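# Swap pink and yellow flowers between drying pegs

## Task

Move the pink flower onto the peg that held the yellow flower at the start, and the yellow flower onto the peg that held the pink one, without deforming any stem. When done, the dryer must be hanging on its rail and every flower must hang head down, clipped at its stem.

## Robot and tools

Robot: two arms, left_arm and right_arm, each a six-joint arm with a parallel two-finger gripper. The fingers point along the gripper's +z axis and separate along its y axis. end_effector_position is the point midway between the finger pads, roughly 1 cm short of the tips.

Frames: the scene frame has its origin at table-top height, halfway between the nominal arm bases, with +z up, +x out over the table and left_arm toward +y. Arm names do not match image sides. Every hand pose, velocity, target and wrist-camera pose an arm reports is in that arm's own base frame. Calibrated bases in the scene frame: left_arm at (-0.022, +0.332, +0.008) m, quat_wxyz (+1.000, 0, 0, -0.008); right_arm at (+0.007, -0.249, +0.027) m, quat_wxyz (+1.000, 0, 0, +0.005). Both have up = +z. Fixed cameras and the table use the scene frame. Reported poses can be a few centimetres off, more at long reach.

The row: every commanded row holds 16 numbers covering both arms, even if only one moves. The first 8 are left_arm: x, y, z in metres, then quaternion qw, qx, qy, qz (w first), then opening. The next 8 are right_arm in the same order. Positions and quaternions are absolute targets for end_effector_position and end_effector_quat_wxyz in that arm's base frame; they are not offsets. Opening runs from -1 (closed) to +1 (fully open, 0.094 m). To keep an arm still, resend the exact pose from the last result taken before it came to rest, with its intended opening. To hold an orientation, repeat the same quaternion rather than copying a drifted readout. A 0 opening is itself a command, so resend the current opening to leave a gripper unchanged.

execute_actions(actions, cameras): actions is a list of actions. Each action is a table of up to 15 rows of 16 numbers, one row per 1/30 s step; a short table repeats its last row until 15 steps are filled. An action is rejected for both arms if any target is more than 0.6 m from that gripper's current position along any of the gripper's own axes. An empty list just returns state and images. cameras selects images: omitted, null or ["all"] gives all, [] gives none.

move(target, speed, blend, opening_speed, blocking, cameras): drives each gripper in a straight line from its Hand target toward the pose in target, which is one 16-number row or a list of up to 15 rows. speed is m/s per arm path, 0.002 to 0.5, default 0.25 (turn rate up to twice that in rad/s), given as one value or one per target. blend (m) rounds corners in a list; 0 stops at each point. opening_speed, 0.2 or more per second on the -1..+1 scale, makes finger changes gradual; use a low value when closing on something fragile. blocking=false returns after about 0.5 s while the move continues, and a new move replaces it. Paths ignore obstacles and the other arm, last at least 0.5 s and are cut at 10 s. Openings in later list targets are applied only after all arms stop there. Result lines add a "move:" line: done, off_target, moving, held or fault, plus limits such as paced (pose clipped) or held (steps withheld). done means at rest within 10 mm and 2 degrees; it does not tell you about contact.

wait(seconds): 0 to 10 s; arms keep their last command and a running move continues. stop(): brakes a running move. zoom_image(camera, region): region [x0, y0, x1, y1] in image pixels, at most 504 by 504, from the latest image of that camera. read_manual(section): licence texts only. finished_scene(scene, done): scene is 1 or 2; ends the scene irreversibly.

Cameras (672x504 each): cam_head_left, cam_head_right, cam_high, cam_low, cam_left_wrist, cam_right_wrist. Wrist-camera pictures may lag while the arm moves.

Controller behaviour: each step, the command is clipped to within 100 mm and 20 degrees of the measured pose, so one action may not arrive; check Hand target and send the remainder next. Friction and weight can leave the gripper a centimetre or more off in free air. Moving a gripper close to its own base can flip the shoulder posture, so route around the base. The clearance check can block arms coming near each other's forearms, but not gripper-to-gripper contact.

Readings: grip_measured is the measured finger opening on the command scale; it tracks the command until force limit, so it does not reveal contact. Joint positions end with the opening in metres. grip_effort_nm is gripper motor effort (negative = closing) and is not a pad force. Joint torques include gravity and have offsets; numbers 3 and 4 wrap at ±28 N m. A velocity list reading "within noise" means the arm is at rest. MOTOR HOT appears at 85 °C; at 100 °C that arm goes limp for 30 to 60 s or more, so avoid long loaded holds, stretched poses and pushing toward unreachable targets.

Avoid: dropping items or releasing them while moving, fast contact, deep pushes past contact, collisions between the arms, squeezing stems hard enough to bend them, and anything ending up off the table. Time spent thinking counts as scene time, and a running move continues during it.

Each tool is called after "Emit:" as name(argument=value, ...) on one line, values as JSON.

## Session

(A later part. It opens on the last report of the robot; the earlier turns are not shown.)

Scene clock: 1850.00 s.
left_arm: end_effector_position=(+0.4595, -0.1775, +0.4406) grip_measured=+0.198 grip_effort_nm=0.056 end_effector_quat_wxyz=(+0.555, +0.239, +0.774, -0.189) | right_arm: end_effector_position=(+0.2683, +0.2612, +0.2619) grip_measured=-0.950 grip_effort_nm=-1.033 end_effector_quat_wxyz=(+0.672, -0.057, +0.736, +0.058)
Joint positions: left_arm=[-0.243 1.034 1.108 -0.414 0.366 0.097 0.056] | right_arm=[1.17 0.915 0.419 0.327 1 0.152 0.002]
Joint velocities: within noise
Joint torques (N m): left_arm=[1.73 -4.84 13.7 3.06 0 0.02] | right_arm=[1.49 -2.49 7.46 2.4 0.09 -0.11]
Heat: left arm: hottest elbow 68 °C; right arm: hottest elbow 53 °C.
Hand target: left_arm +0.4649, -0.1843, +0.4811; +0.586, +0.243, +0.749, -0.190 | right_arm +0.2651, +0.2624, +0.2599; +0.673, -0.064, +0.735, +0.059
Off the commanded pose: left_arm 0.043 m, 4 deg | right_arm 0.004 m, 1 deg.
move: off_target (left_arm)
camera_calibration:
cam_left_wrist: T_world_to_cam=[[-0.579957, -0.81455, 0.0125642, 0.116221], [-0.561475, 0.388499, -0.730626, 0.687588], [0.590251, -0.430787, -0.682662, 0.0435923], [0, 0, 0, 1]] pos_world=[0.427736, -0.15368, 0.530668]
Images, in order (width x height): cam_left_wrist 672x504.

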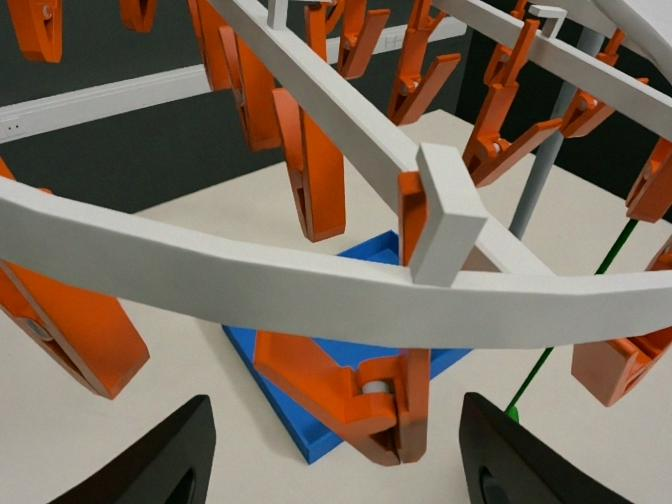

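Emit:
move(target=[0.473,-0.189,0.490,0.5856,0.2435,0.7495,-0.1902,0.2,0.265,0.2625,0.26,0.6730,-0.0643,0.7345,0.0589,-0.97], speed=0.05, cameras=["cam_left_wrist"])

Scene clock: 1854.93 s.
left_arm: end_effector_position=(+0.4666, -0.1812, +0.4528) grip_measured=+0.198 grip_effort_nm=0.051 end_effector_quat_wxyz=(+0.562, +0.240, +0.769, -0.188) | right_arm: end_effector_position=(+0.2683, +0.2612, +0.2619) grip_measured=-0.950 grip_effort_nm=-1.038 end_effector_quat_wxyz=(+0.672, -0.057, +0.736, +0.058)
Joint positions: left_arm=[-0.248 1.054 1.144 -0.414 0.359 0.097 0.056] | right_arm=[1.17 0.915 0.419 0.327 1 0.152 0.002]
Joint velocities: within noise
Joint torques (N m): left_arm=[1.67 -5.07 13.72 2.48 0.01 0] | right_arm=[1.32 -2.43 7.45 2.4 0.09 -0.11]
Heat: left arm: hottest elbow 68 °C; right arm: hottest elbow 53 °C.
Hand target: left_arm +0.4707, -0.1881, +0.4892; +0.586, +0.243, +0.749, -0.190 | right_arm +0.2651, +0.2624, +0.2599; +0.673, -0.064, +0.735, +0.059
Off the commanded pose: left_arm 0.039 m, 4 deg | right_arm 0.004 m, 1 deg.
move: off_target (left_arm)
camera_calibration:
cam_left_wrist: T_world_to_cam=[[-0.58006, -0.81456, 0.00473181, 0.120787], [-0.549434, 0.386957, -0.740531, 0.700493], [0.601376, -0.432152, -0.672005, 0.0358627], [0, 0, 0, 1]] pos_world=[0.433371, -0.157174, 0.542266]
Images, in order (width x height): cam_left_wrist 672x504.

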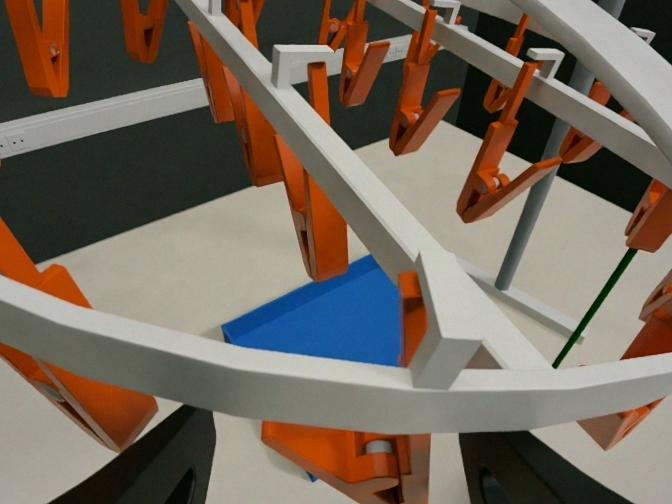

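Emit:
move(target=[0.473,-0.189,0.478,0.5856,0.2435,0.7495,-0.1902,0.2,0.265,0.2625,0.26,0.6730,-0.0643,0.7345,0.0589,-0.97], speed=0.05, cameras=["cam_left_wrist"])

Scene clock: 1858.87 s.
left_arm: end_effector_position=(+0.4676, -0.1816, +0.4561) grip_measured=+0.198 grip_effort_nm=0.051 end_effector_quat_wxyz=(+0.568, +0.241, +0.764, -0.188) | right_arm: end_effector_position=(+0.2683, +0.2612, +0.2619) grip_measured=-0.950 grip_effort_nm=-1.028 end_effector_quat_wxyz=(+0.672, -0.057, +0.736, +0.058)
Joint positions: left_arm=[-0.249 1.054 1.144 -0.399 0.359 0.097 0.056] | right_arm=[1.17 0.915 0.419 0.327 1 0.152 0.002]
Joint velocities: within noise
Joint torques (N m): left_arm=[1.61 -5.07 11.59 3.11 0 0] | right_arm=[1.2 -2.37 7.49 2.37 0.1 -0.11]
Heat: left arm: hottest elbow 68 °C; right arm: hottest elbow 53 °C.
Hand target: left_arm +0.4719, -0.1886, +0.4777; +0.586, +0.243, +0.749, -0.190 | right_arm +0.2651, +0.2624, +0.2599; +0.673, -0.064, +0.735, +0.059
Off the commanded pose: left_arm 0.024 m, 3 deg | right_arm 0.004 m, 1 deg.
move: off_target (left_arm)
camera_calibration:
cam_left_wrist: T_world_to_cam=[[-0.580104, -0.814542, -0.00076147, 0.123576], [-0.538659, 0.384325, -0.74976, 0.702355], [0.611004, -0.434528, -0.661709, 0.0276745], [0, 0, 0, 1]] pos_world=[0.433107, -0.15725, 0.545004]
Images, in order (width x height): cam_left_wrist 672x504.

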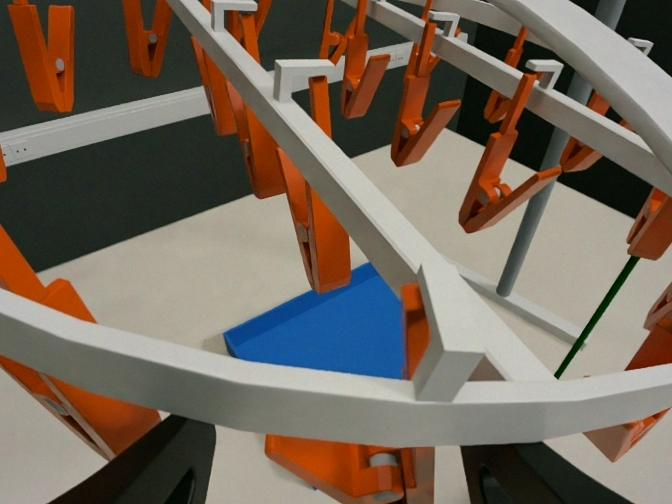

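Emit:
move(target=[0.473,-0.189,0.452,0.5856,0.2435,0.7495,-0.1902,0.2,0.265,0.2625,0.26,0.6730,-0.0643,0.7345,0.0589,-0.97], speed=0.05, cameras=["cam_left_wrist"])

Scene clock: 1862.27 s.
left_arm: end_effector_position=(+0.4706, -0.1824, +0.4492) grip_measured=+0.198 grip_effort_nm=0.056 end_effector_quat_wxyz=(+0.580, +0.241, +0.755, -0.187) | right_arm: end_effector_position=(+0.2683, +0.2612, +0.2619) grip_measured=-0.950 grip_effort_nm=-1.038 end_effector_quat_wxyz=(+0.672, -0.057, +0.736, +0.058)
Joint positions: left_arm=[-0.249 1.054 1.107 -0.332 0.358 0.097 0.056] | right_arm=[1.17 0.915 0.419 0.327 1 0.152 0.002]
Joint velocities: within noise
Joint torques (N m): left_arm=[1.67 -5.3 9.28 2.93 -0.01 0] | right_arm=[1.38 -2.67 7.49 2.39 0.09 -0.11]
Heat: left arm: hottest elbow 68 °C; right arm: hottest elbow 52 °C.
Hand target: left_arm +0.4729, -0.1889, +0.4518; +0.585, +0.244, +0.750, -0.190 | right_arm +0.2651, +0.2624, +0.2599; +0.673, -0.064, +0.735, +0.059
Off the commanded pose: left_arm 0.008 m, 1 deg | right_arm 0.004 m, 1 deg.
move: done
camera_calibration:
cam_left_wrist: T_world_to_cam=[[-0.579631, -0.814791, -0.0119913, 0.129403], [-0.516302, 0.378595, -0.768179, 0.695772], [0.630445, -0.439069, -0.640123, 0.00121169], [0, 0, 0, 1]] pos_world=[0.43347, -0.157447, 0.536805]
Images, in order (width x height): cam_left_wrist 672x504.

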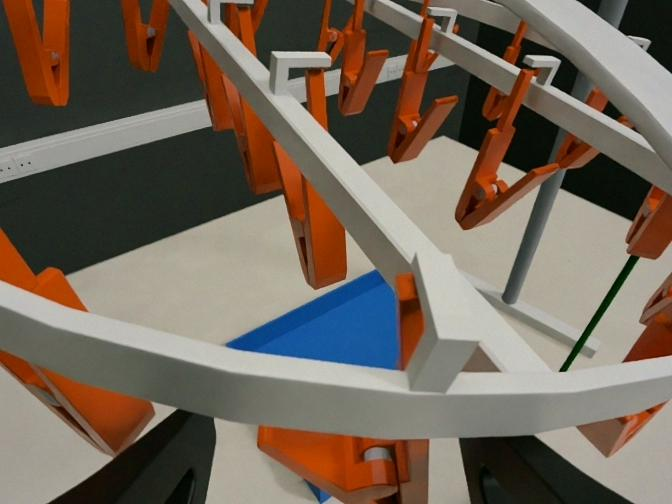

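Emit:
move(target=[0.465,-0.184,0.449,0.5856,0.2435,0.7495,-0.1902,0.2,0.265,0.2625,0.26,0.6730,-0.0643,0.7345,0.0589,-0.97], speed=0.05, cameras=["cam_left_wrist"])

Scene clock: 1865.93 s.
left_arm: end_effector_position=(+0.4692, -0.1826, +0.4356) grip_measured=+0.198 grip_effort_nm=0.051 end_effector_quat_wxyz=(+0.571, +0.241, +0.762, -0.188) | right_arm: end_effector_position=(+0.2683, +0.2612, +0.2619) grip_measured=-0.950 grip_effort_nm=-1.033 end_effector_quat_wxyz=(+0.672, -0.057, +0.736, +0.058)
Joint positions: left_arm=[-0.25 1.054 1.085 -0.332 0.36 0.097 0.056] | right_arm=[1.17 0.915 0.419 0.327 1 0.152 0.002]
Joint velocities: within noise
Joint torques (N m): left_arm=[2.2 -7.18 9.2 3 0.22 0.03] | right_arm=[1.26 -2.55 7.47 2.43 0.09 -0.11]
Heat: left arm: hottest elbow 67 °C; right arm: hottest elbow 52 °C.
Hand target: left_arm +0.4649, -0.1840, +0.4489; +0.585, +0.244, +0.750, -0.190 | right_arm +0.2651, +0.2624, +0.2599; +0.673, -0.064, +0.735, +0.059
Off the commanded pose: left_arm 0.014 m, 2 deg | right_arm 0.004 m, 1 deg.
move: off_target (left_arm)
camera_calibration:
cam_left_wrist: T_world_to_cam=[[-0.581596, -0.81347, -0.00348067, 0.125781], [-0.531892, 0.38351, -0.754991, 0.687216], [0.615497, -0.437249, -0.655726, 0.00745858], [0, 0, 0, 1]] pos_world=[0.434087, -0.157974, 0.52417]
Images, in order (width x height): cam_left_wrist 672x504.

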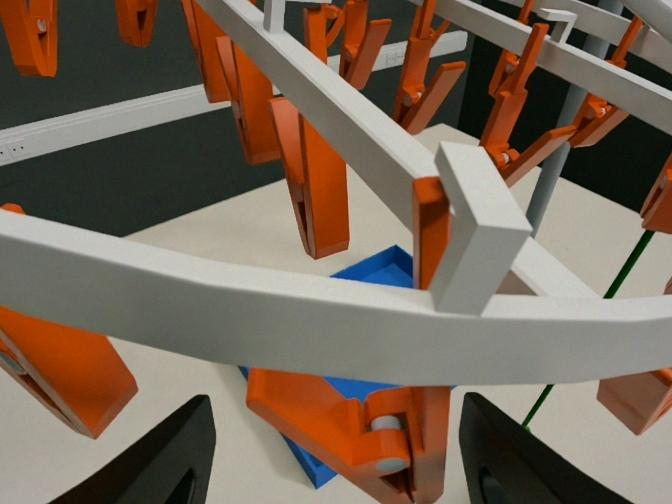

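Emit:
move(target=[0.467,-0.189,0.468,0.5856,0.2435,0.7495,-0.1902,0.2,0.265,0.2625,0.26,0.6730,-0.0643,0.7345,0.0589,-0.97], speed=0.05, cameras=["cam_left_wrist"])

Scene clock: 1874.00 s.
left_arm: end_effector_position=(+0.4682, -0.1834, +0.4329) grip_measured=+0.198 grip_effort_nm=0.051 end_effector_quat_wxyz=(+0.566, +0.241, +0.765, -0.187) | right_arm: end_effector_position=(+0.2683, +0.2612, +0.2619) grip_measured=-0.950 grip_effort_nm=-1.033 end_effector_quat_wxyz=(+0.672, -0.057, +0.736, +0.058)
Joint positions: left_arm=[-0.253 1.054 1.085 -0.344 0.355 0.097 0.056] | right_arm=[1.17 0.915 0.419 0.327 1 0.152 0.002]
Joint velocities: within noise
Joint torques (N m): left_arm=[1.67 -6.53 12.89 1.77 -0.01 -0.01] | right_arm=[1.44 -2.43 7.42 2.37 0.09 -0.11]
Heat: left arm: hottest elbow 65 °C; right arm: hottest elbow 52 °C.
Hand target: left_arm +0.4655, -0.1884, +0.4674; +0.586, +0.243, +0.749, -0.190 | right_arm +0.2651, +0.2624, +0.2599; +0.673, -0.064, +0.735, +0.059
Off the commanded pose: left_arm 0.036 m, 3 deg | right_arm 0.004 m, 1 deg.
move: off_target (left_arm)
camera_calibration:
cam_left_wrist: T_world_to_cam=[[-0.58058, -0.814203, -0.000722917, 0.122715], [-0.540686, 0.386208, -0.74733, 0.686222], [0.608757, -0.433494, -0.664453, 0.0135371], [0, 0, 0, 1]] pos_world=[0.434036, -0.159241, 0.521918]
Images, in order (width x height): cam_left_wrist 672x504.

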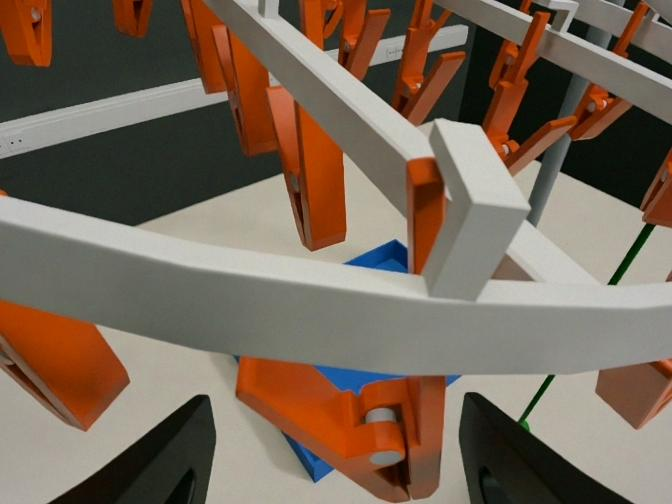

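Emit:
move(target=[0.467,-0.189,0.482,0.5856,0.2435,0.7495,-0.1902,0.2,0.265,0.2625,0.26,0.6730,-0.0643,0.7345,0.0589,-0.97], speed=0.05, cameras=["cam_left_wrist"])

Scene clock: 1876.90 s.
left_arm: end_effector_position=(+0.4672, -0.1832, +0.4412) grip_measured=+0.198 grip_effort_nm=0.051 end_effector_quat_wxyz=(+0.563, +0.241, +0.768, -0.188) | right_arm: end_effector_position=(+0.2683, +0.2612, +0.2619) grip_measured=-0.950 grip_effort_nm=-1.038 end_effector_quat_wxyz=(+0.672, -0.057, +0.736, +0.058)
Joint positions: left_arm=[-0.253 1.054 1.112 -0.379 0.355 0.097 0.056] | right_arm=[1.17 0.915 0.419 0.327 1 0.152 0.002]
Joint velocities: within noise
Joint torques (N m): left_arm=[1.67 -6.42 13.67 1.69 0.02 -0.02] | right_arm=[1.38 -2.37 7.47 2.45 0.1 -0.11]
Heat: left arm: hottest elbow 65 °C; right arm: hottest elbow 52 °C.
Hand target: left_arm +0.4649, -0.1882, +0.4812; +0.586, +0.243, +0.749, -0.190 | right_arm +0.2651, +0.2624, +0.2599; +0.673, -0.064, +0.735, +0.059
Off the commanded pose: left_arm 0.041 m, 3 deg | right_arm 0.004 m, 1 deg.
move: off_target (left_arm)
camera_calibration:
cam_left_wrist: T_world_to_cam=[[-0.580574, -0.814204, 0.00228082, 0.121009], [-0.546736, 0.387775, -0.742098, 0.692575], [0.603335, -0.43209, -0.670287, 0.0251751], [0, 0, 0, 1]] pos_world=[0.433722, -0.159159, 0.530558]
Images, in order (width x height): cam_left_wrist 672x504.

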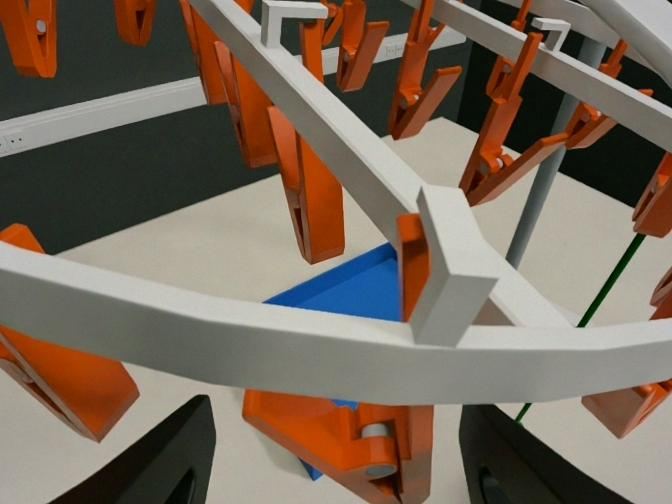

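Emit:
move(target=[0.461,-0.187,0.483,0.5856,0.2435,0.7495,-0.1902,0.2,0.265,0.2625,0.26,0.6730,-0.0643,0.7345,0.0589,-0.97], speed=0.05, cameras=["cam_left_wrist"])

Scene clock: 1884.47 s.
left_arm: end_effector_position=(+0.4649, -0.1826, +0.4421) grip_measured=+0.198 grip_effort_nm=0.051 end_effector_quat_wxyz=(+0.562, +0.241, +0.769, -0.188) | right_arm: end_effector_position=(+0.2683, +0.2612, +0.2619) grip_measured=-0.950 grip_effort_nm=-1.033 end_effector_quat_wxyz=(+0.672, -0.057, +0.736, +0.058)
Joint positions: left_arm=[-0.253 1.048 1.112 -0.387 0.355 0.097 0.056] | right_arm=[1.17 0.915 0.419 0.327 1 0.152 0.002]
Joint velocities: within noise
Joint torques (N m): left_arm=[1.79 -7 13.14 1.63 0.05 -0.01] | right_arm=[1.26 -2.43 7.41 2.37 0.1 -0.12]
Heat: left arm: hottest elbow 69 °C; right arm: hottest elbow 52 °C.
Hand target: left_arm +0.4592, -0.1863, +0.4823; +0.586, +0.243, +0.749, -0.190 | right_arm +0.2651, +0.2624, +0.2599; +0.673, -0.064, +0.735, +0.059
Off the commanded pose: left_arm 0.041 m, 4 deg | right_arm 0.004 m, 1 deg.
move: off_target (left_arm)
camera_calibration:
cam_left_wrist: T_world_to_cam=[[-0.580567, -0.814206, 0.00323653, 0.11972], [-0.548652, 0.388271, -0.740423, 0.691937], [0.6016, -0.431641, -0.672134, 0.0291138], [0, 0, 0, 1]] pos_world=[0.431623, -0.158616, 0.531507]
Images, in order (width x height): cam_left_wrist 672x504.

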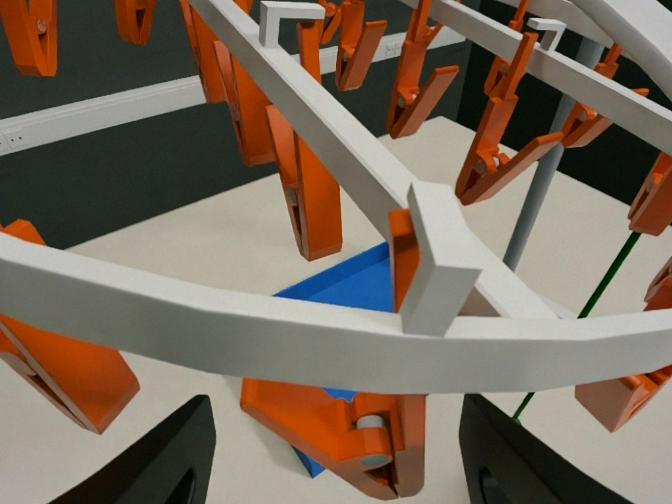

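Emit:
move(target=[0.461,-0.187,0.483,0.5856,0.2435,0.7495,-0.1902,-0.3,0.265,0.2625,0.26,0.6730,-0.0643,0.7345,0.0589,-0.97], speed=0.05, opening_speed=0.25, cameras=["cam_left_wrist"])

Scene clock: 1889.37 s.
left_arm: end_effector_position=(+0.4639, -0.1823, +0.4434) grip_measured=-0.298 grip_effort_nm=-0.120 end_effector_quat_wxyz=(+0.563, +0.241, +0.768, -0.188) | right_arm: end_effector_position=(+0.2683, +0.2612, +0.2619) grip_measured=-0.950 grip_effort_nm=-1.038 end_effector_quat_wxyz=(+0.672, -0.057, +0.736, +0.058)
Joint positions: left_arm=[-0.253 1.045 1.112 -0.388 0.355 0.097 0.033] | right_arm=[1.17 0.915 0.419 0.327 1 0.152 0.002]
Joint velocities: within noise
Joint torques (N m): left_arm=[1.79 -6.83 13.18 1.73 0.05 -0.01] | right_arm=[1.26 -2.43 7.46 2.43 0.09 -0.11]
Heat: left arm: hottest elbow 71 °C; right arm: hottest elbow 52 °C.
Hand target: left_arm +0.4591, -0.1863, +0.4825; +0.586, +0.243, +0.749, -0.190 | right_arm +0.2651, +0.2624, +0.2599; +0.673, -0.064, +0.735, +0.059
Off the commanded pose: left_arm 0.040 m, 3 deg | right_arm 0.004 m, 1 deg.
move: off_target (left_arm)
camera_calibration:
cam_left_wrist: T_world_to_cam=[[-0.580574, -0.814204, 0.00228082, 0.119791], [-0.546736, 0.387775, -0.742098, 0.69209], [0.603335, -0.43209, -0.670287, 0.0289996], [0, 0, 0, 1]] pos_world=[0.430442, -0.15831, 0.532764]
Images, in order (width x height): cam_left_wrist 672x504.

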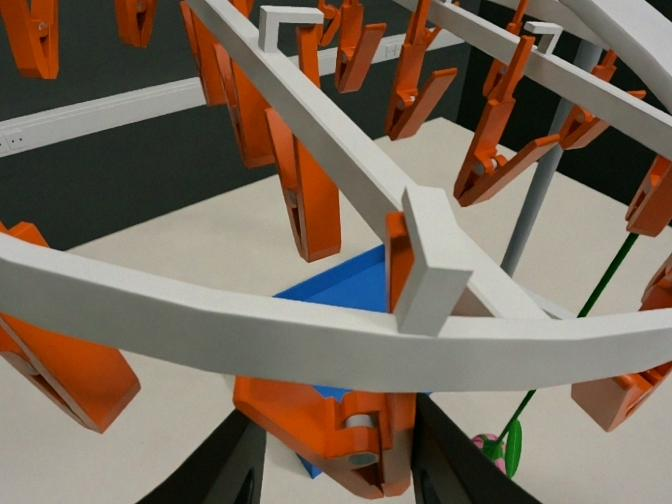

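Emit:
move(target=[0.461,-0.187,0.483,0.5856,0.2435,0.7495,-0.1902,-0.68,0.265,0.2625,0.26,0.6730,-0.0643,0.7345,0.0589,-0.97], speed=0.05, opening_speed=0.2, cameras=["cam_left_wrist"])

Emit:
zoom_image(camera="cam_left_wrist", region=[200, 300, 504, 504])

Scene clock: 1893.53 s.
left_arm: end_effector_position=(+0.4639, -0.1823, +0.4434) grip_measured=-0.583 grip_effort_nm=-1.062 end_effector_quat_wxyz=(+0.563, +0.241, +0.768, -0.188) | right_arm: end_effector_position=(+0.2683, +0.2612, +0.2619) grip_measured=-0.950 grip_effort_nm=-1.023 end_effector_quat_wxyz=(+0.672, -0.057, +0.736, +0.058)
Joint positions: left_arm=[-0.253 1.045 1.112 -0.388 0.355 0.097 0.02] | right_arm=[1.17 0.915 0.419 0.327 1 0.152 0.002]
Joint velocities: within noise
Joint torques (N m): left_arm=[1.79 -6.77 13.16 1.72 0.05 -0.01] | right_arm=[1.26 -2.37 7.47 2.43 0.09 -0.11]
Heat: left arm: hottest elbow 72 °C; right arm: hottest elbow 52 °C.
Hand target: left_arm +0.4591, -0.1863, +0.4825; +0.586, +0.243, +0.749, -0.190 | right_arm +0.2651, +0.2624, +0.2599; +0.673, -0.064, +0.735, +0.059
Off the commanded pose: left_arm 0.040 m, 3 deg | right_arm 0.004 m, 1 deg.
move: off_target (left_arm)
camera_calibration:
cam_left_wrist: T_world_to_cam=[[-0.580574, -0.814204, 0.00228082, 0.119791], [-0.546736, 0.387775, -0.742098, 0.69209], [0.603335, -0.43209, -0.670287, 0.0289996], [0, 0, 0, 1]] pos_world=[0.430442, -0.15831, 0.532764]
Images, in order (width x height): cam_left_wrist 672x504.

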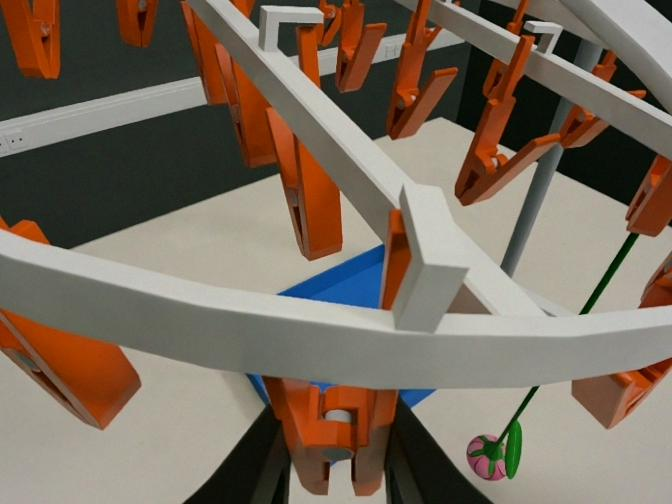

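Scaled by 1.658 from the camera's 672x504 image, which has a finer 960x720 frame.

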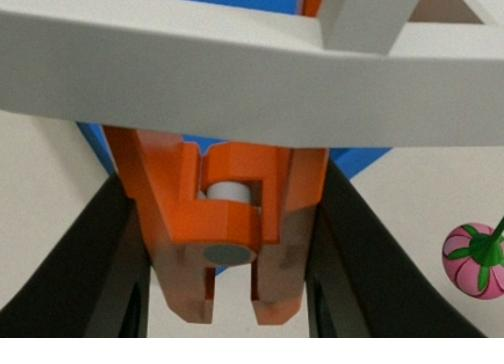

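Emit:
move(target=[0.463,-0.184,0.455,0.5856,0.2435,0.7495,-0.1902,-0.68,0.265,0.2625,0.26,0.6730,-0.0643,0.7345,0.0589,-0.97], speed=0.03, cameras=["cam_left_wrist"])

Emit:
zoom_image(camera="cam_left_wrist", region=[200, 300, 504, 504])

Scene clock: 1899.60 s.
left_arm: end_effector_position=(+0.4654, -0.1833, +0.4430) grip_measured=-0.584 grip_effort_nm=-1.067 end_effector_quat_wxyz=(+0.571, +0.242, +0.761, -0.189) | right_arm: end_effector_position=(+0.2683, +0.2612, +0.2619) grip_measured=-0.950 grip_effort_nm=-1.033 end_effector_quat_wxyz=(+0.672, -0.057, +0.736, +0.058)
Joint positions: left_arm=[-0.253 1.045 1.098 -0.352 0.359 0.097 0.02] | right_arm=[1.17 0.915 0.419 0.327 1 0.152 0.002]
Joint velocities: within noise
Joint torques (N m): left_arm=[2.43 -6.71 9.22 3.07 0.21 0.03] | right_arm=[1.2 -2.43 7.45 2.39 0.1 -0.11]
Heat: left arm: hottest elbow 73 °C; right arm: hottest elbow 52 °C.
Hand target: left_arm +0.4628, -0.1840, +0.4550; +0.585, +0.244, +0.749, -0.190 | right_arm +0.2651, +0.2624, +0.2599; +0.673, -0.064, +0.735, +0.059
Off the commanded pose: left_arm 0.012 m, 2 deg | right_arm 0.004 m, 1 deg.
move: off_target (left_arm)
camera_calibration:
cam_left_wrist: T_world_to_cam=[[-0.583506, -0.812097, -0.00445297, 0.124549], [-0.529785, 0.384804, -0.755813, 0.690593], [0.615507, -0.438662, -0.654772, 0.0136407], [0, 0, 0, 1]] pos_world=[0.430145, -0.158613, 0.531445]
Images, in order (width x height): cam_left_wrist 672x504.

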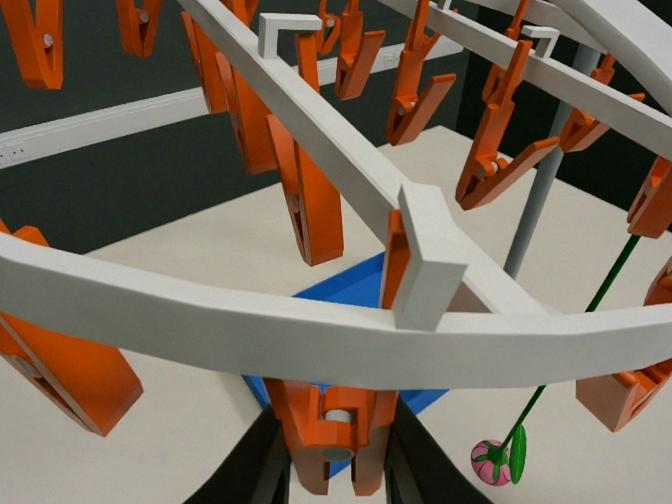

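Scaled by 1.658 from the camera's 672x504 image, which has a finer 960x720 frame.

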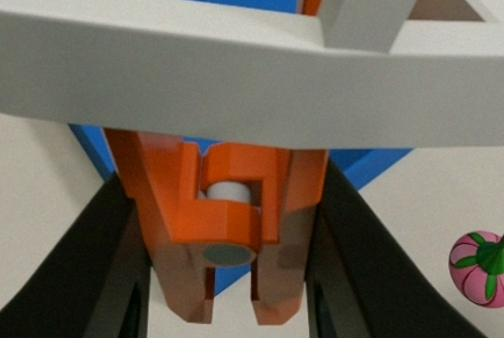

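Emit:
move(target=[0.463,-0.184,0.455,0.5856,0.2435,0.7495,-0.1902,-0.68,0.335,0.325,0.225,0.7813,-0.1057,0.5995,0.1378,-0.97], speed=0.1, cameras=["cam_left_wrist","cam_right_wrist","cam_high"])

Scene clock: 1912.13 s.
left_arm: end_effector_position=(+0.4654, -0.1833, +0.4431) grip_measured=-0.584 grip_effort_nm=-1.057 end_effector_quat_wxyz=(+0.572, +0.242, +0.761, -0.189) | right_arm: end_effector_position=(+0.3262, +0.3195, +0.2144) grip_measured=-0.950 grip_effort_nm=-1.038 end_effector_quat_wxyz=(+0.771, -0.114, +0.611, +0.138)
Joint positions: left_arm=[-0.253 1.045 1.098 -0.351 0.359 0.097 0.02] | right_arm=[0.994 1.583 0.401 1.463 0.613 -0.172 0.002]
Joint velocities: within noise
Joint torques (N m): left_arm=[2.49 -6.77 9.21 3.07 0.21 0.03] | right_arm=[-0.32 -7.77 6.6 2.47 -0.2 -0.11]
Heat: left arm: hottest elbow 67 °C; right arm: hottest elbow 52 °C.
Hand target: left_arm +0.4628, -0.1840, +0.4550; +0.585, +0.244, +0.749, -0.190 | right_arm +0.3346, +0.3246, +0.2249; +0.781, -0.106, +0.600, +0.138
Off the commanded pose: left_arm 0.012 m, 2 deg | right_arm 0.015 m, 2 deg.
move: off_target (left_arm, right_arm)
camera_calibration:
cam_left_wrist: T_world_to_cam=[[-0.583504, -0.812097, -0.00459078, 0.124619], [-0.529506, 0.384732, -0.756045, 0.690633], [0.615749, -0.438725, -0.654503, 0.0134348], [0, 0, 0, 1]] pos_world=[0.430138, -0.158611, 0.531515]
cam_right_wrist: T_world_to_cam=[[0.356367, -0.934194, 0.0168507, 0.177556], [-0.179249, -0.0860557, -0.980033, 0.337253], [0.916991, 0.346231, -0.198121, -0.280367], [0, 0, 0, 1]] pos_world=[0.254271, 0.291965, 0.271981]
Images, in order (width x height): cam_high 672x504, cam_left_wrist 672x504, cam_right_wrist 672x504.

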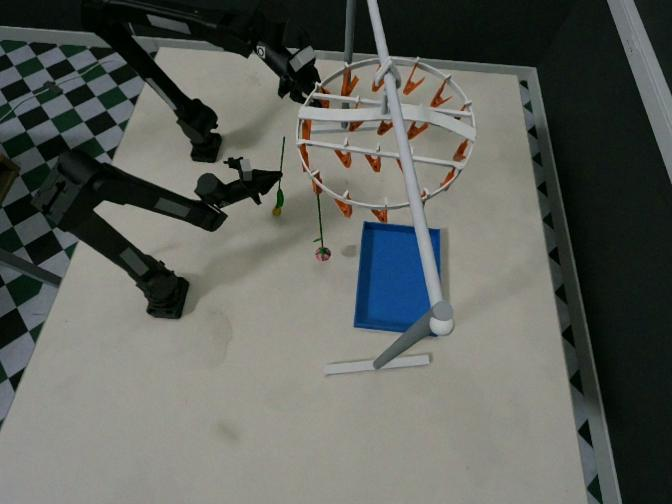

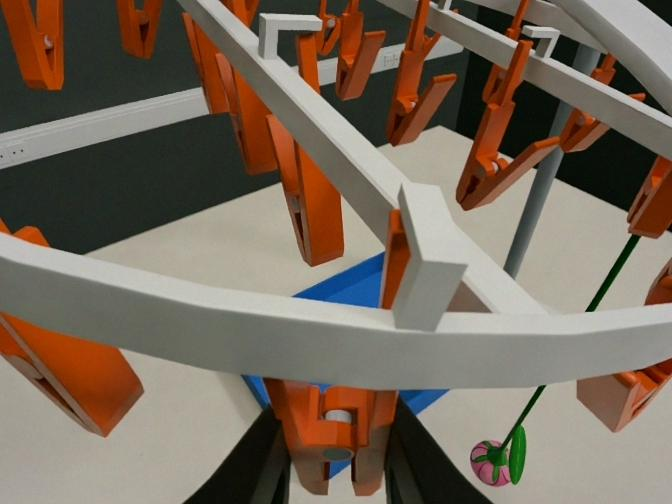

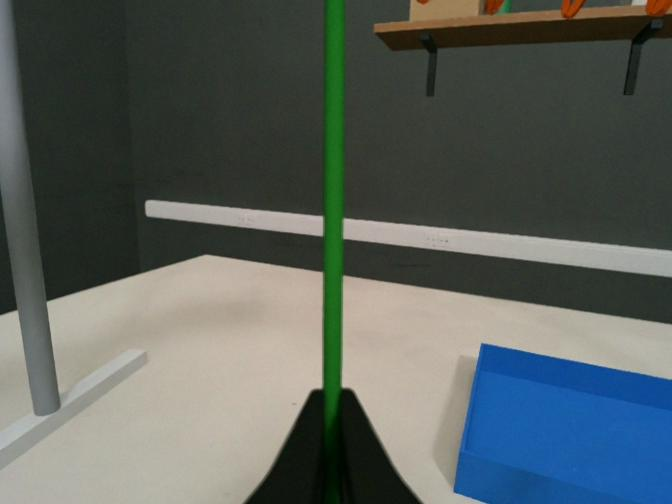

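Emit:
move(target=[0.463,-0.184,0.455,0.5856,0.2435,0.7495,-0.1902,-0.68,0.395,0.335,0.228,0.8046,-0.1226,0.5530,0.1783,-0.97], speed=0.08, cameras=["cam_left_wrist","cam_head_right"])

Scene clock: 1916.00 s.
left_arm: end_effector_position=(+0.4654, -0.1833, +0.4431) grip_measured=-0.584 grip_effort_nm=-1.057 end_effector_quat_wxyz=(+0.572, +0.242, +0.761, -0.189) | right_arm: end_effector_position=(+0.3862, +0.3313, +0.2187) grip_measured=-0.950 grip_effort_nm=-1.038 end_effector_quat_wxyz=(+0.796, -0.138, +0.564, +0.168)
Joint positions: left_arm=[-0.253 1.045 1.098 -0.351 0.359 0.097 0.02] | right_arm=[0.829 1.728 0.523 1.56 0.36 -0.16 0.002]
Joint velocities: within noise
Joint torques (N m): left_arm=[2.49 -6.71 9.22 3.08 0.21 0.03] | right_arm=[-0.03 -10.23 6.37 2.45 -0.15 0.17]
Heat: left arm: hottest elbow 66 °C; right arm: hottest elbow 52 °C.
Hand target: left_arm +0.4628, -0.1840, +0.4550; +0.585, +0.244, +0.749, -0.190 | right_arm +0.3946, +0.3346, +0.2279; +0.804, -0.123, +0.553, +0.178
Off the commanded pose: left_arm 0.012 m, 2 deg | right_arm 0.013 m, 3 deg.
move: off_target (left_arm, right_arm)
camera_calibration:
cam_left_wrist: T_world_to_cam=[[-0.583504, -0.812097, -0.00459078, 0.124619], [-0.529506, 0.384732, -0.756045, 0.690633], [0.615749, -0.438725, -0.654503, 0.0134348], [0, 0, 0, 1]] pos_world=[0.430138, -0.158611, 0.531515]
Images, in order (width x height): cam_head_right 672x504, cam_left_wrist 672x504.

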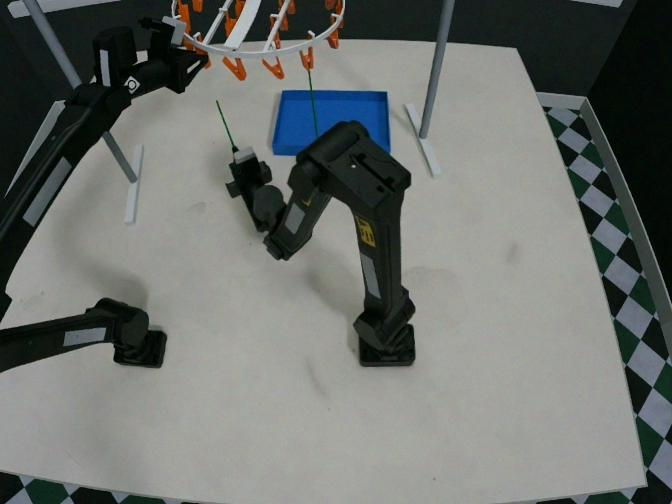

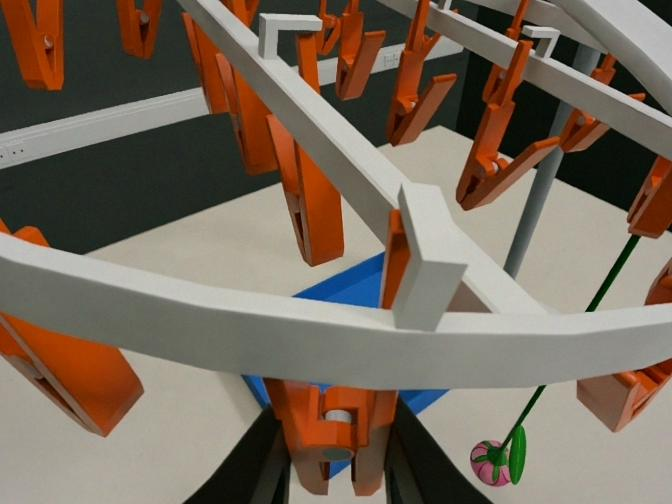

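Emit:
move(target=[0.463,-0.184,0.455,0.5856,0.2435,0.7495,-0.1902,-0.68,0.435,0.347,0.232,0.8046,-0.1226,0.5530,0.1783,-0.97], speed=0.08, cameras=["cam_left_wrist","cam_head_right","cam_right_wrist"])

Scene clock: 1918.60 s.
left_arm: end_effector_position=(+0.4654, -0.1833, +0.4431) grip_measured=-0.584 grip_effort_nm=-1.062 end_effector_quat_wxyz=(+0.572, +0.242, +0.761, -0.189) | right_arm: end_effector_position=(+0.4236, +0.3422, +0.2277) grip_measured=-0.950 grip_effort_nm=-1.028 end_effector_quat_wxyz=(+0.802, -0.132, +0.556, +0.173)
Joint positions: left_arm=[-0.253 1.045 1.098 -0.351 0.359 0.097 0.02] | right_arm=[0.777 1.766 0.623 1.515 0.312 -0.139 0.002]
Joint velocities: within noise
Joint torques (N m): left_arm=[2.43 -6.77 9.21 3.11 0.21 0.03] | right_arm=[0.09 -11.63 7.02 1.43 -0.17 0.19]
Heat: left arm: hottest elbow 65 °C; right arm: hottest elbow 52 °C.
Hand target: left_arm +0.4628, -0.1840, +0.4550; +0.586, +0.244, +0.749, -0.190 | right_arm +0.4346, +0.3466, +0.2321; +0.805, -0.123, +0.553, +0.178
Off the commanded pose: left_arm 0.012 m, 2 deg | right_arm 0.013 m, 1 deg.
move: off_target (left_arm, right_arm)
camera_calibration:
cam_left_wrist: T_world_to_cam=[[-0.583504, -0.812097, -0.00459078, 0.124619], [-0.529506, 0.384732, -0.756045, 0.690633], [0.615749, -0.438725, -0.654503, 0.0134348], [0, 0, 0, 1]] pos_world=[0.430138, -0.158611, 0.531515]
cam_right_wrist: T_world_to_cam=[[0.425535, -0.90447, 0.0292333, 0.121546], [-0.0551797, -0.0581778, -0.99678, 0.311452], [0.903258, 0.422552, -0.074665, -0.42329], [0, 0, 0, 1]] pos_world=[0.347804, 0.306916, 0.275291]
Images, in order (width x height): cam_head_right 672x504, cam_left_wrist 672x504, cam_right_wrist 672x504.

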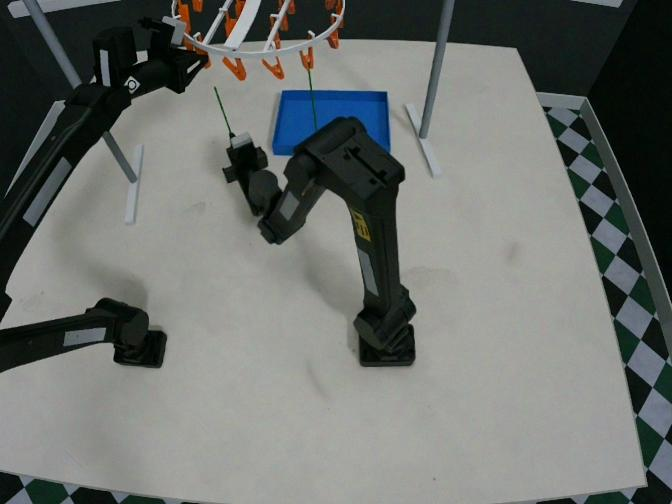

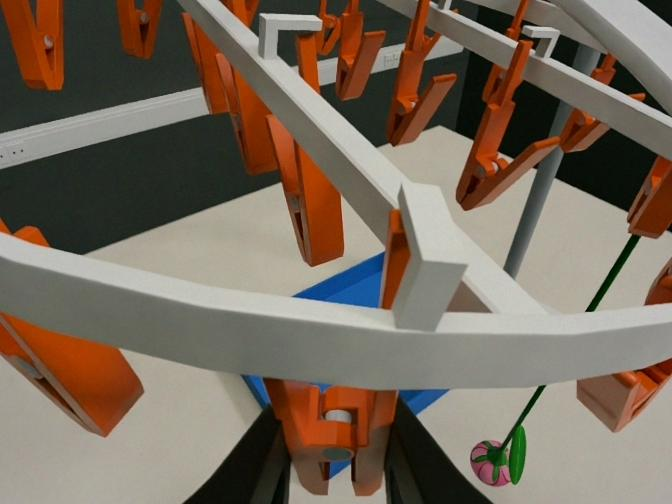

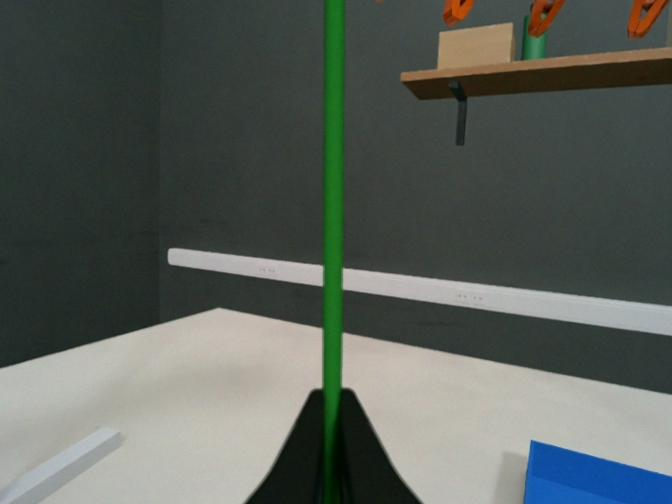

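Emit:
move(target=[0.463,-0.184,0.455,0.5856,0.2435,0.7495,-0.1902,-0.68,0.458,0.356,0.237,0.8041,-0.1261,0.5526,0.1835,-0.97], speed=0.06, cameras=["cam_left_wrist","cam_head_right"])

Emit:
zoom_image(camera="cam_head_right", region=[130, 0, 298, 126])

Scene clock: 1921.77 s.
left_arm: end_effector_position=(+0.4654, -0.1833, +0.4431) grip_measured=-0.584 grip_effort_nm=-1.062 end_effector_quat_wxyz=(+0.572, +0.242, +0.761, -0.189) | right_arm: end_effector_position=(+0.4459, +0.3515, +0.2319) grip_measured=-0.950 grip_effort_nm=-1.038 end_effector_quat_wxyz=(+0.801, -0.135, +0.556, +0.178)
Joint positions: left_arm=[-0.253 1.045 1.098 -0.351 0.359 0.097 0.02] | right_arm=[0.751 1.784 0.686 1.465 0.275 -0.124 0.002]
Joint velocities: within noise
Joint torques (N m): left_arm=[2.43 -6.77 9.21 3.07 0.21 0.03] | right_arm=[-0.09 -12.4 7.47 1.46 -0.16 0.19]
Heat: left arm: hottest elbow 64 °C; right arm: hottest elbow 52 °C.
Hand target: left_arm +0.4628, -0.1840, +0.4550; +0.586, +0.244, +0.749, -0.190 | right_arm +0.4575, +0.3556, +0.2370; +0.804, -0.126, +0.552, +0.183
Off the commanded pose: left_arm 0.012 m, 2 deg | right_arm 0.014 m, 1 deg.
move: off_target (left_arm, right_arm)
camera_calibration:
cam_left_wrist: T_world_to_cam=[[-0.583504, -0.812097, -0.00459078, 0.124619], [-0.529506, 0.384732, -0.756045, 0.690633], [0.615749, -0.438725, -0.654503, 0.0134348], [0, 0, 0, 1]] pos_world=[0.430138, -0.158611, 0.531515]
Images, in order (width x height): cam_head_right 672x504, cam_left_wrist 672x504.

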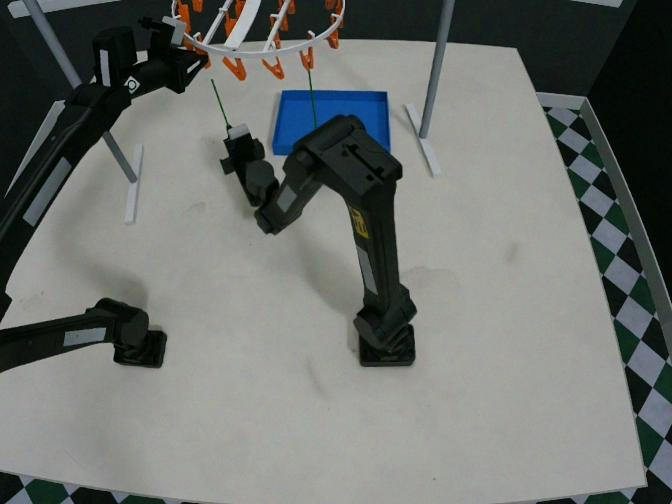

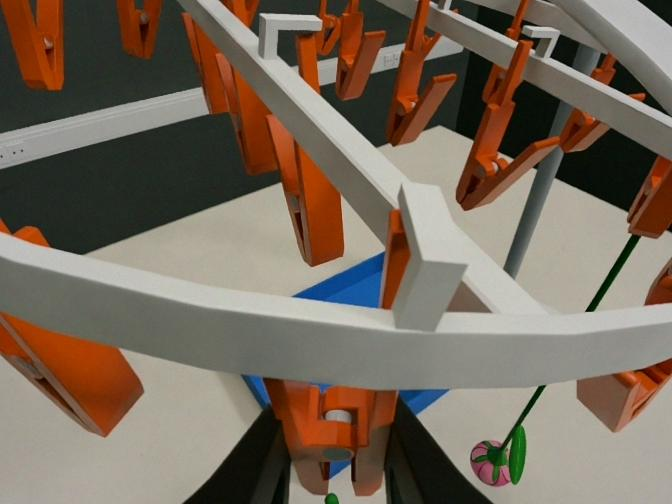

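Scaled by 3.000 from the camera's 672x504 image, which has a finer 960x720 frame.

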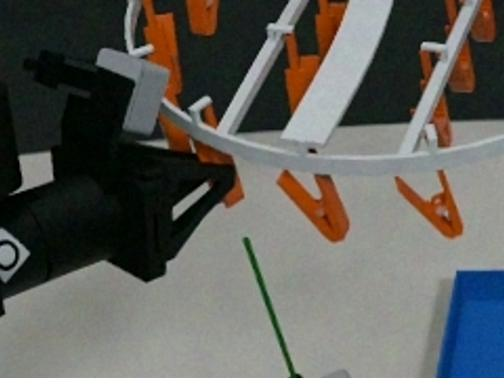

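Emit:
zoom_image(camera="cam_left_wrist", region=[270, 404, 404, 504])

Scaled by 3.761 from the camera's 672x504 image, which has a finer 960x720 frame.

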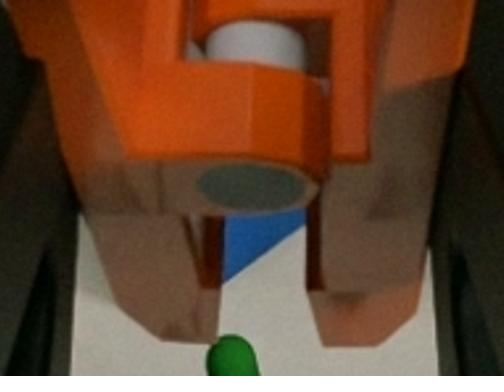

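Emit:
move(target=[0.463,-0.184,0.455,0.5856,0.2435,0.7495,-0.1902,-0.68,0.455,0.356,0.266,0.7989,-0.1253,0.5602,0.1811,-0.97], speed=0.05, cameras=["cam_left_wrist"])

Emit:
zoom_image(camera="cam_left_wrist", region=[270, 404, 404, 504])

Scene clock: 1939.53 s.
left_arm: end_effector_position=(+0.4654, -0.1833, +0.4431) grip_measured=-0.584 grip_effort_nm=-1.062 end_effector_quat_wxyz=(+0.572, +0.242, +0.761, -0.189) | right_arm: end_effector_position=(+0.4474, +0.3506, +0.2482) grip_measured=-0.950 grip_effort_nm=-1.033 end_effector_quat_wxyz=(+0.791, -0.138, +0.571, +0.171)
Joint positions: left_arm=[-0.253 1.045 1.098 -0.351 0.359 0.097 0.02] | right_arm=[0.751 1.705 0.686 1.348 0.285 -0.12 0.002]
Joint velocities: within noise
Joint torques (N m): left_arm=[2.43 -6.83 9.22 3.1 0.21 0.03] | right_arm=[0.5 -13.8 8.05 1.54 0.04 0.18]
Heat: left arm: hottest elbow 60 °C; right arm: hottest elbow 52 °C.
Hand target: left_arm +0.4628, -0.1840, +0.4550; +0.586, +0.244, +0.749, -0.190 | right_arm +0.4544, +0.3554, +0.2661; +0.799, -0.125, +0.560, +0.181
Off the commanded pose: left_arm 0.012 m, 2 deg | right_arm 0.020 m, 2 deg.
move: off_target (left_arm, right_arm)
camera_calibration:
cam_left_wrist: T_world_to_cam=[[-0.583504, -0.812097, -0.00459078, 0.124619], [-0.529506, 0.384732, -0.756045, 0.690633], [0.615749, -0.438725, -0.654503, 0.0134348], [0, 0, 0, 1]] pos_world=[0.430138, -0.158611, 0.531515]
Images, in order (width x height): cam_left_wrist 672x504.

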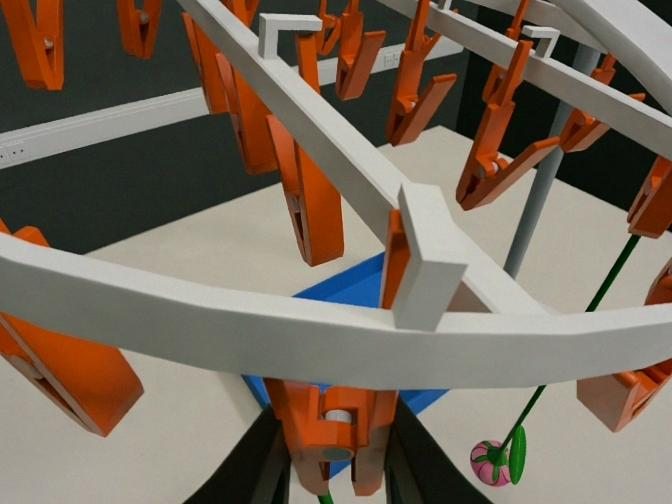

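Scaled by 3.761 from the camera's 672x504 image, which has a finer 960x720 frame.

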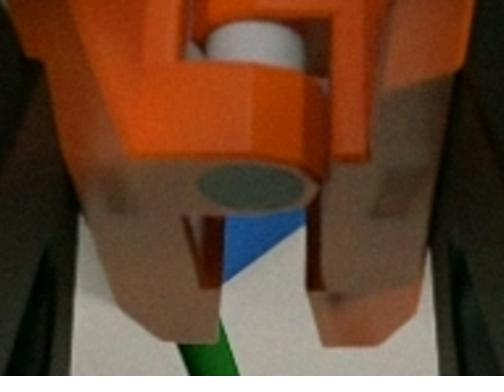

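Emit:
move(target=[0.463,-0.184,0.455,0.5856,0.2435,0.7495,-0.1902,-0.68,0.464,0.362,0.268,0.8234,-0.1163,0.5246,0.1825,-0.97], speed=0.05, cameras=["cam_left_wrist"])

Emit:
zoom_image(camera="cam_left_wrist", region=[270, 404, 404, 504])

Scene clock: 1955.67 s.
left_arm: end_effector_position=(+0.4654, -0.1833, +0.4431) grip_measured=-0.584 grip_effort_nm=-1.062 end_effector_quat_wxyz=(+0.572, +0.242, +0.761, -0.189) | right_arm: end_effector_position=(+0.4542, +0.3581, +0.2559) grip_measured=-0.950 grip_effort_nm=-1.033 end_effector_quat_wxyz=(+0.812, -0.123, +0.541, +0.184)
Joint positions: left_arm=[-0.253 1.045 1.098 -0.351 0.359 0.097 0.02] | right_arm=[0.751 1.767 0.731 1.448 0.28 -0.12 0.002]
Joint velocities: within noise
Joint torques (N m): left_arm=[2.43 -6.71 9.22 3.11 0.21 0.02] | right_arm=[0.03 -12.81 7.99 2.44 -0.16 -0.09]
Heat: left arm: hottest elbow 59 °C; right arm: hottest elbow 52 °C.
Hand target: left_arm +0.4628, -0.1840, +0.4550; +0.586, +0.244, +0.749, -0.190 | right_arm +0.4633, +0.3614, +0.2680; +0.823, -0.116, +0.525, +0.182
Off the commanded pose: left_arm 0.012 m, 2 deg | right_arm 0.016 m, 2 deg.
move: off_target (left_arm, right_arm)
camera_calibration:
cam_left_wrist: T_world_to_cam=[[-0.583504, -0.812097, -0.00459078, 0.124619], [-0.529506, 0.384732, -0.756045, 0.690633], [0.615749, -0.438725, -0.654503, 0.0134348], [0, 0, 0, 1]] pos_world=[0.430138, -0.158611, 0.531515]
Images, in order (width x height): cam_left_wrist 672x504.

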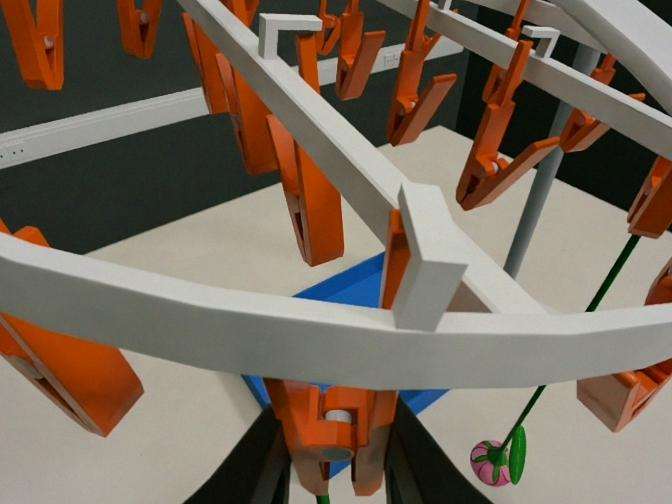

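Scaled by 3.761 from the camera's 672x504 image, which has a finer 960x720 frame.

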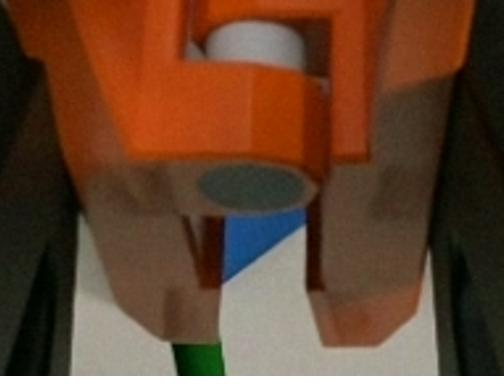

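Emit:
move(target=[0.463,-0.184,0.455,0.5856,0.2435,0.7495,-0.1902,-0.68,0.461,0.356,0.268,0.8324,-0.1131,0.5101,0.1845,-0.97], speed=0.05, cameras=["cam_left_wrist"])

Emit:
zoom_image(camera="cam_left_wrist", region=[270, 404, 404, 504])

Scene clock: 1960.77 s.
left_arm: end_effector_position=(+0.4654, -0.1833, +0.4431) grip_measured=-0.584 grip_effort_nm=-1.062 end_effector_quat_wxyz=(+0.572, +0.242, +0.761, -0.189) | right_arm: end_effector_position=(+0.4518, +0.3554, +0.2596) grip_measured=-0.950 grip_effort_nm=-1.038 end_effector_quat_wxyz=(+0.822, -0.118, +0.523, +0.190)
Joint positions: left_arm=[-0.253 1.045 1.098 -0.351 0.359 0.097 0.02] | right_arm=[0.747 1.784 0.731 1.509 0.269 -0.124 0.002]
Joint velocities: within noise
Joint torques (N m): left_arm=[2.43 -6.77 9.21 3.08 0.21 0.03] | right_arm=[-0.15 -12.81 7.28 2.43 -0.15 -0.1]
Heat: left arm: hottest elbow 58 °C; right arm: hottest elbow 52 °C.
Hand target: left_arm +0.4628, -0.1840, +0.4550; +0.586, +0.244, +0.749, -0.190 | right_arm +0.4606, +0.3558, +0.2678; +0.832, -0.113, +0.510, +0.184
Off the commanded pose: left_arm 0.012 m, 2 deg | right_arm 0.012 m, 2 deg.
move: off_target (left_arm, right_arm)
camera_calibration:
cam_left_wrist: T_world_to_cam=[[-0.583504, -0.812097, -0.00459078, 0.124619], [-0.529506, 0.384732, -0.756045, 0.690633], [0.615749, -0.438725, -0.654503, 0.0134348], [0, 0, 0, 1]] pos_world=[0.430138, -0.158611, 0.531515]
Images, in order (width x height): cam_left_wrist 672x504.

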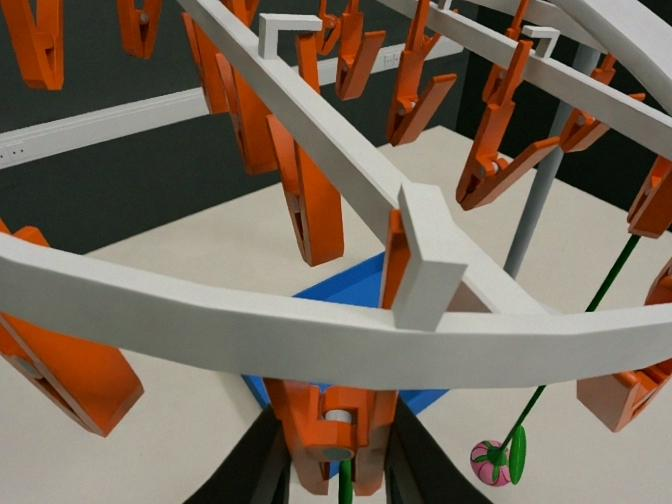

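Scaled by 3.761 from the camera's 672x504 image, which has a finer 960x720 frame.

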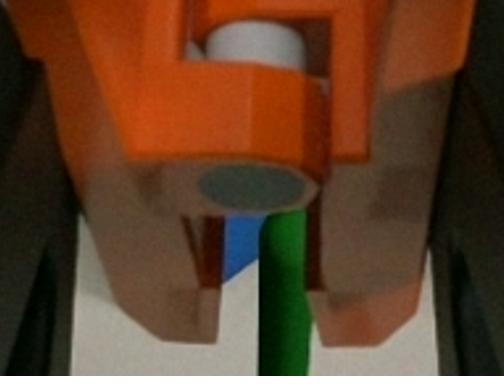

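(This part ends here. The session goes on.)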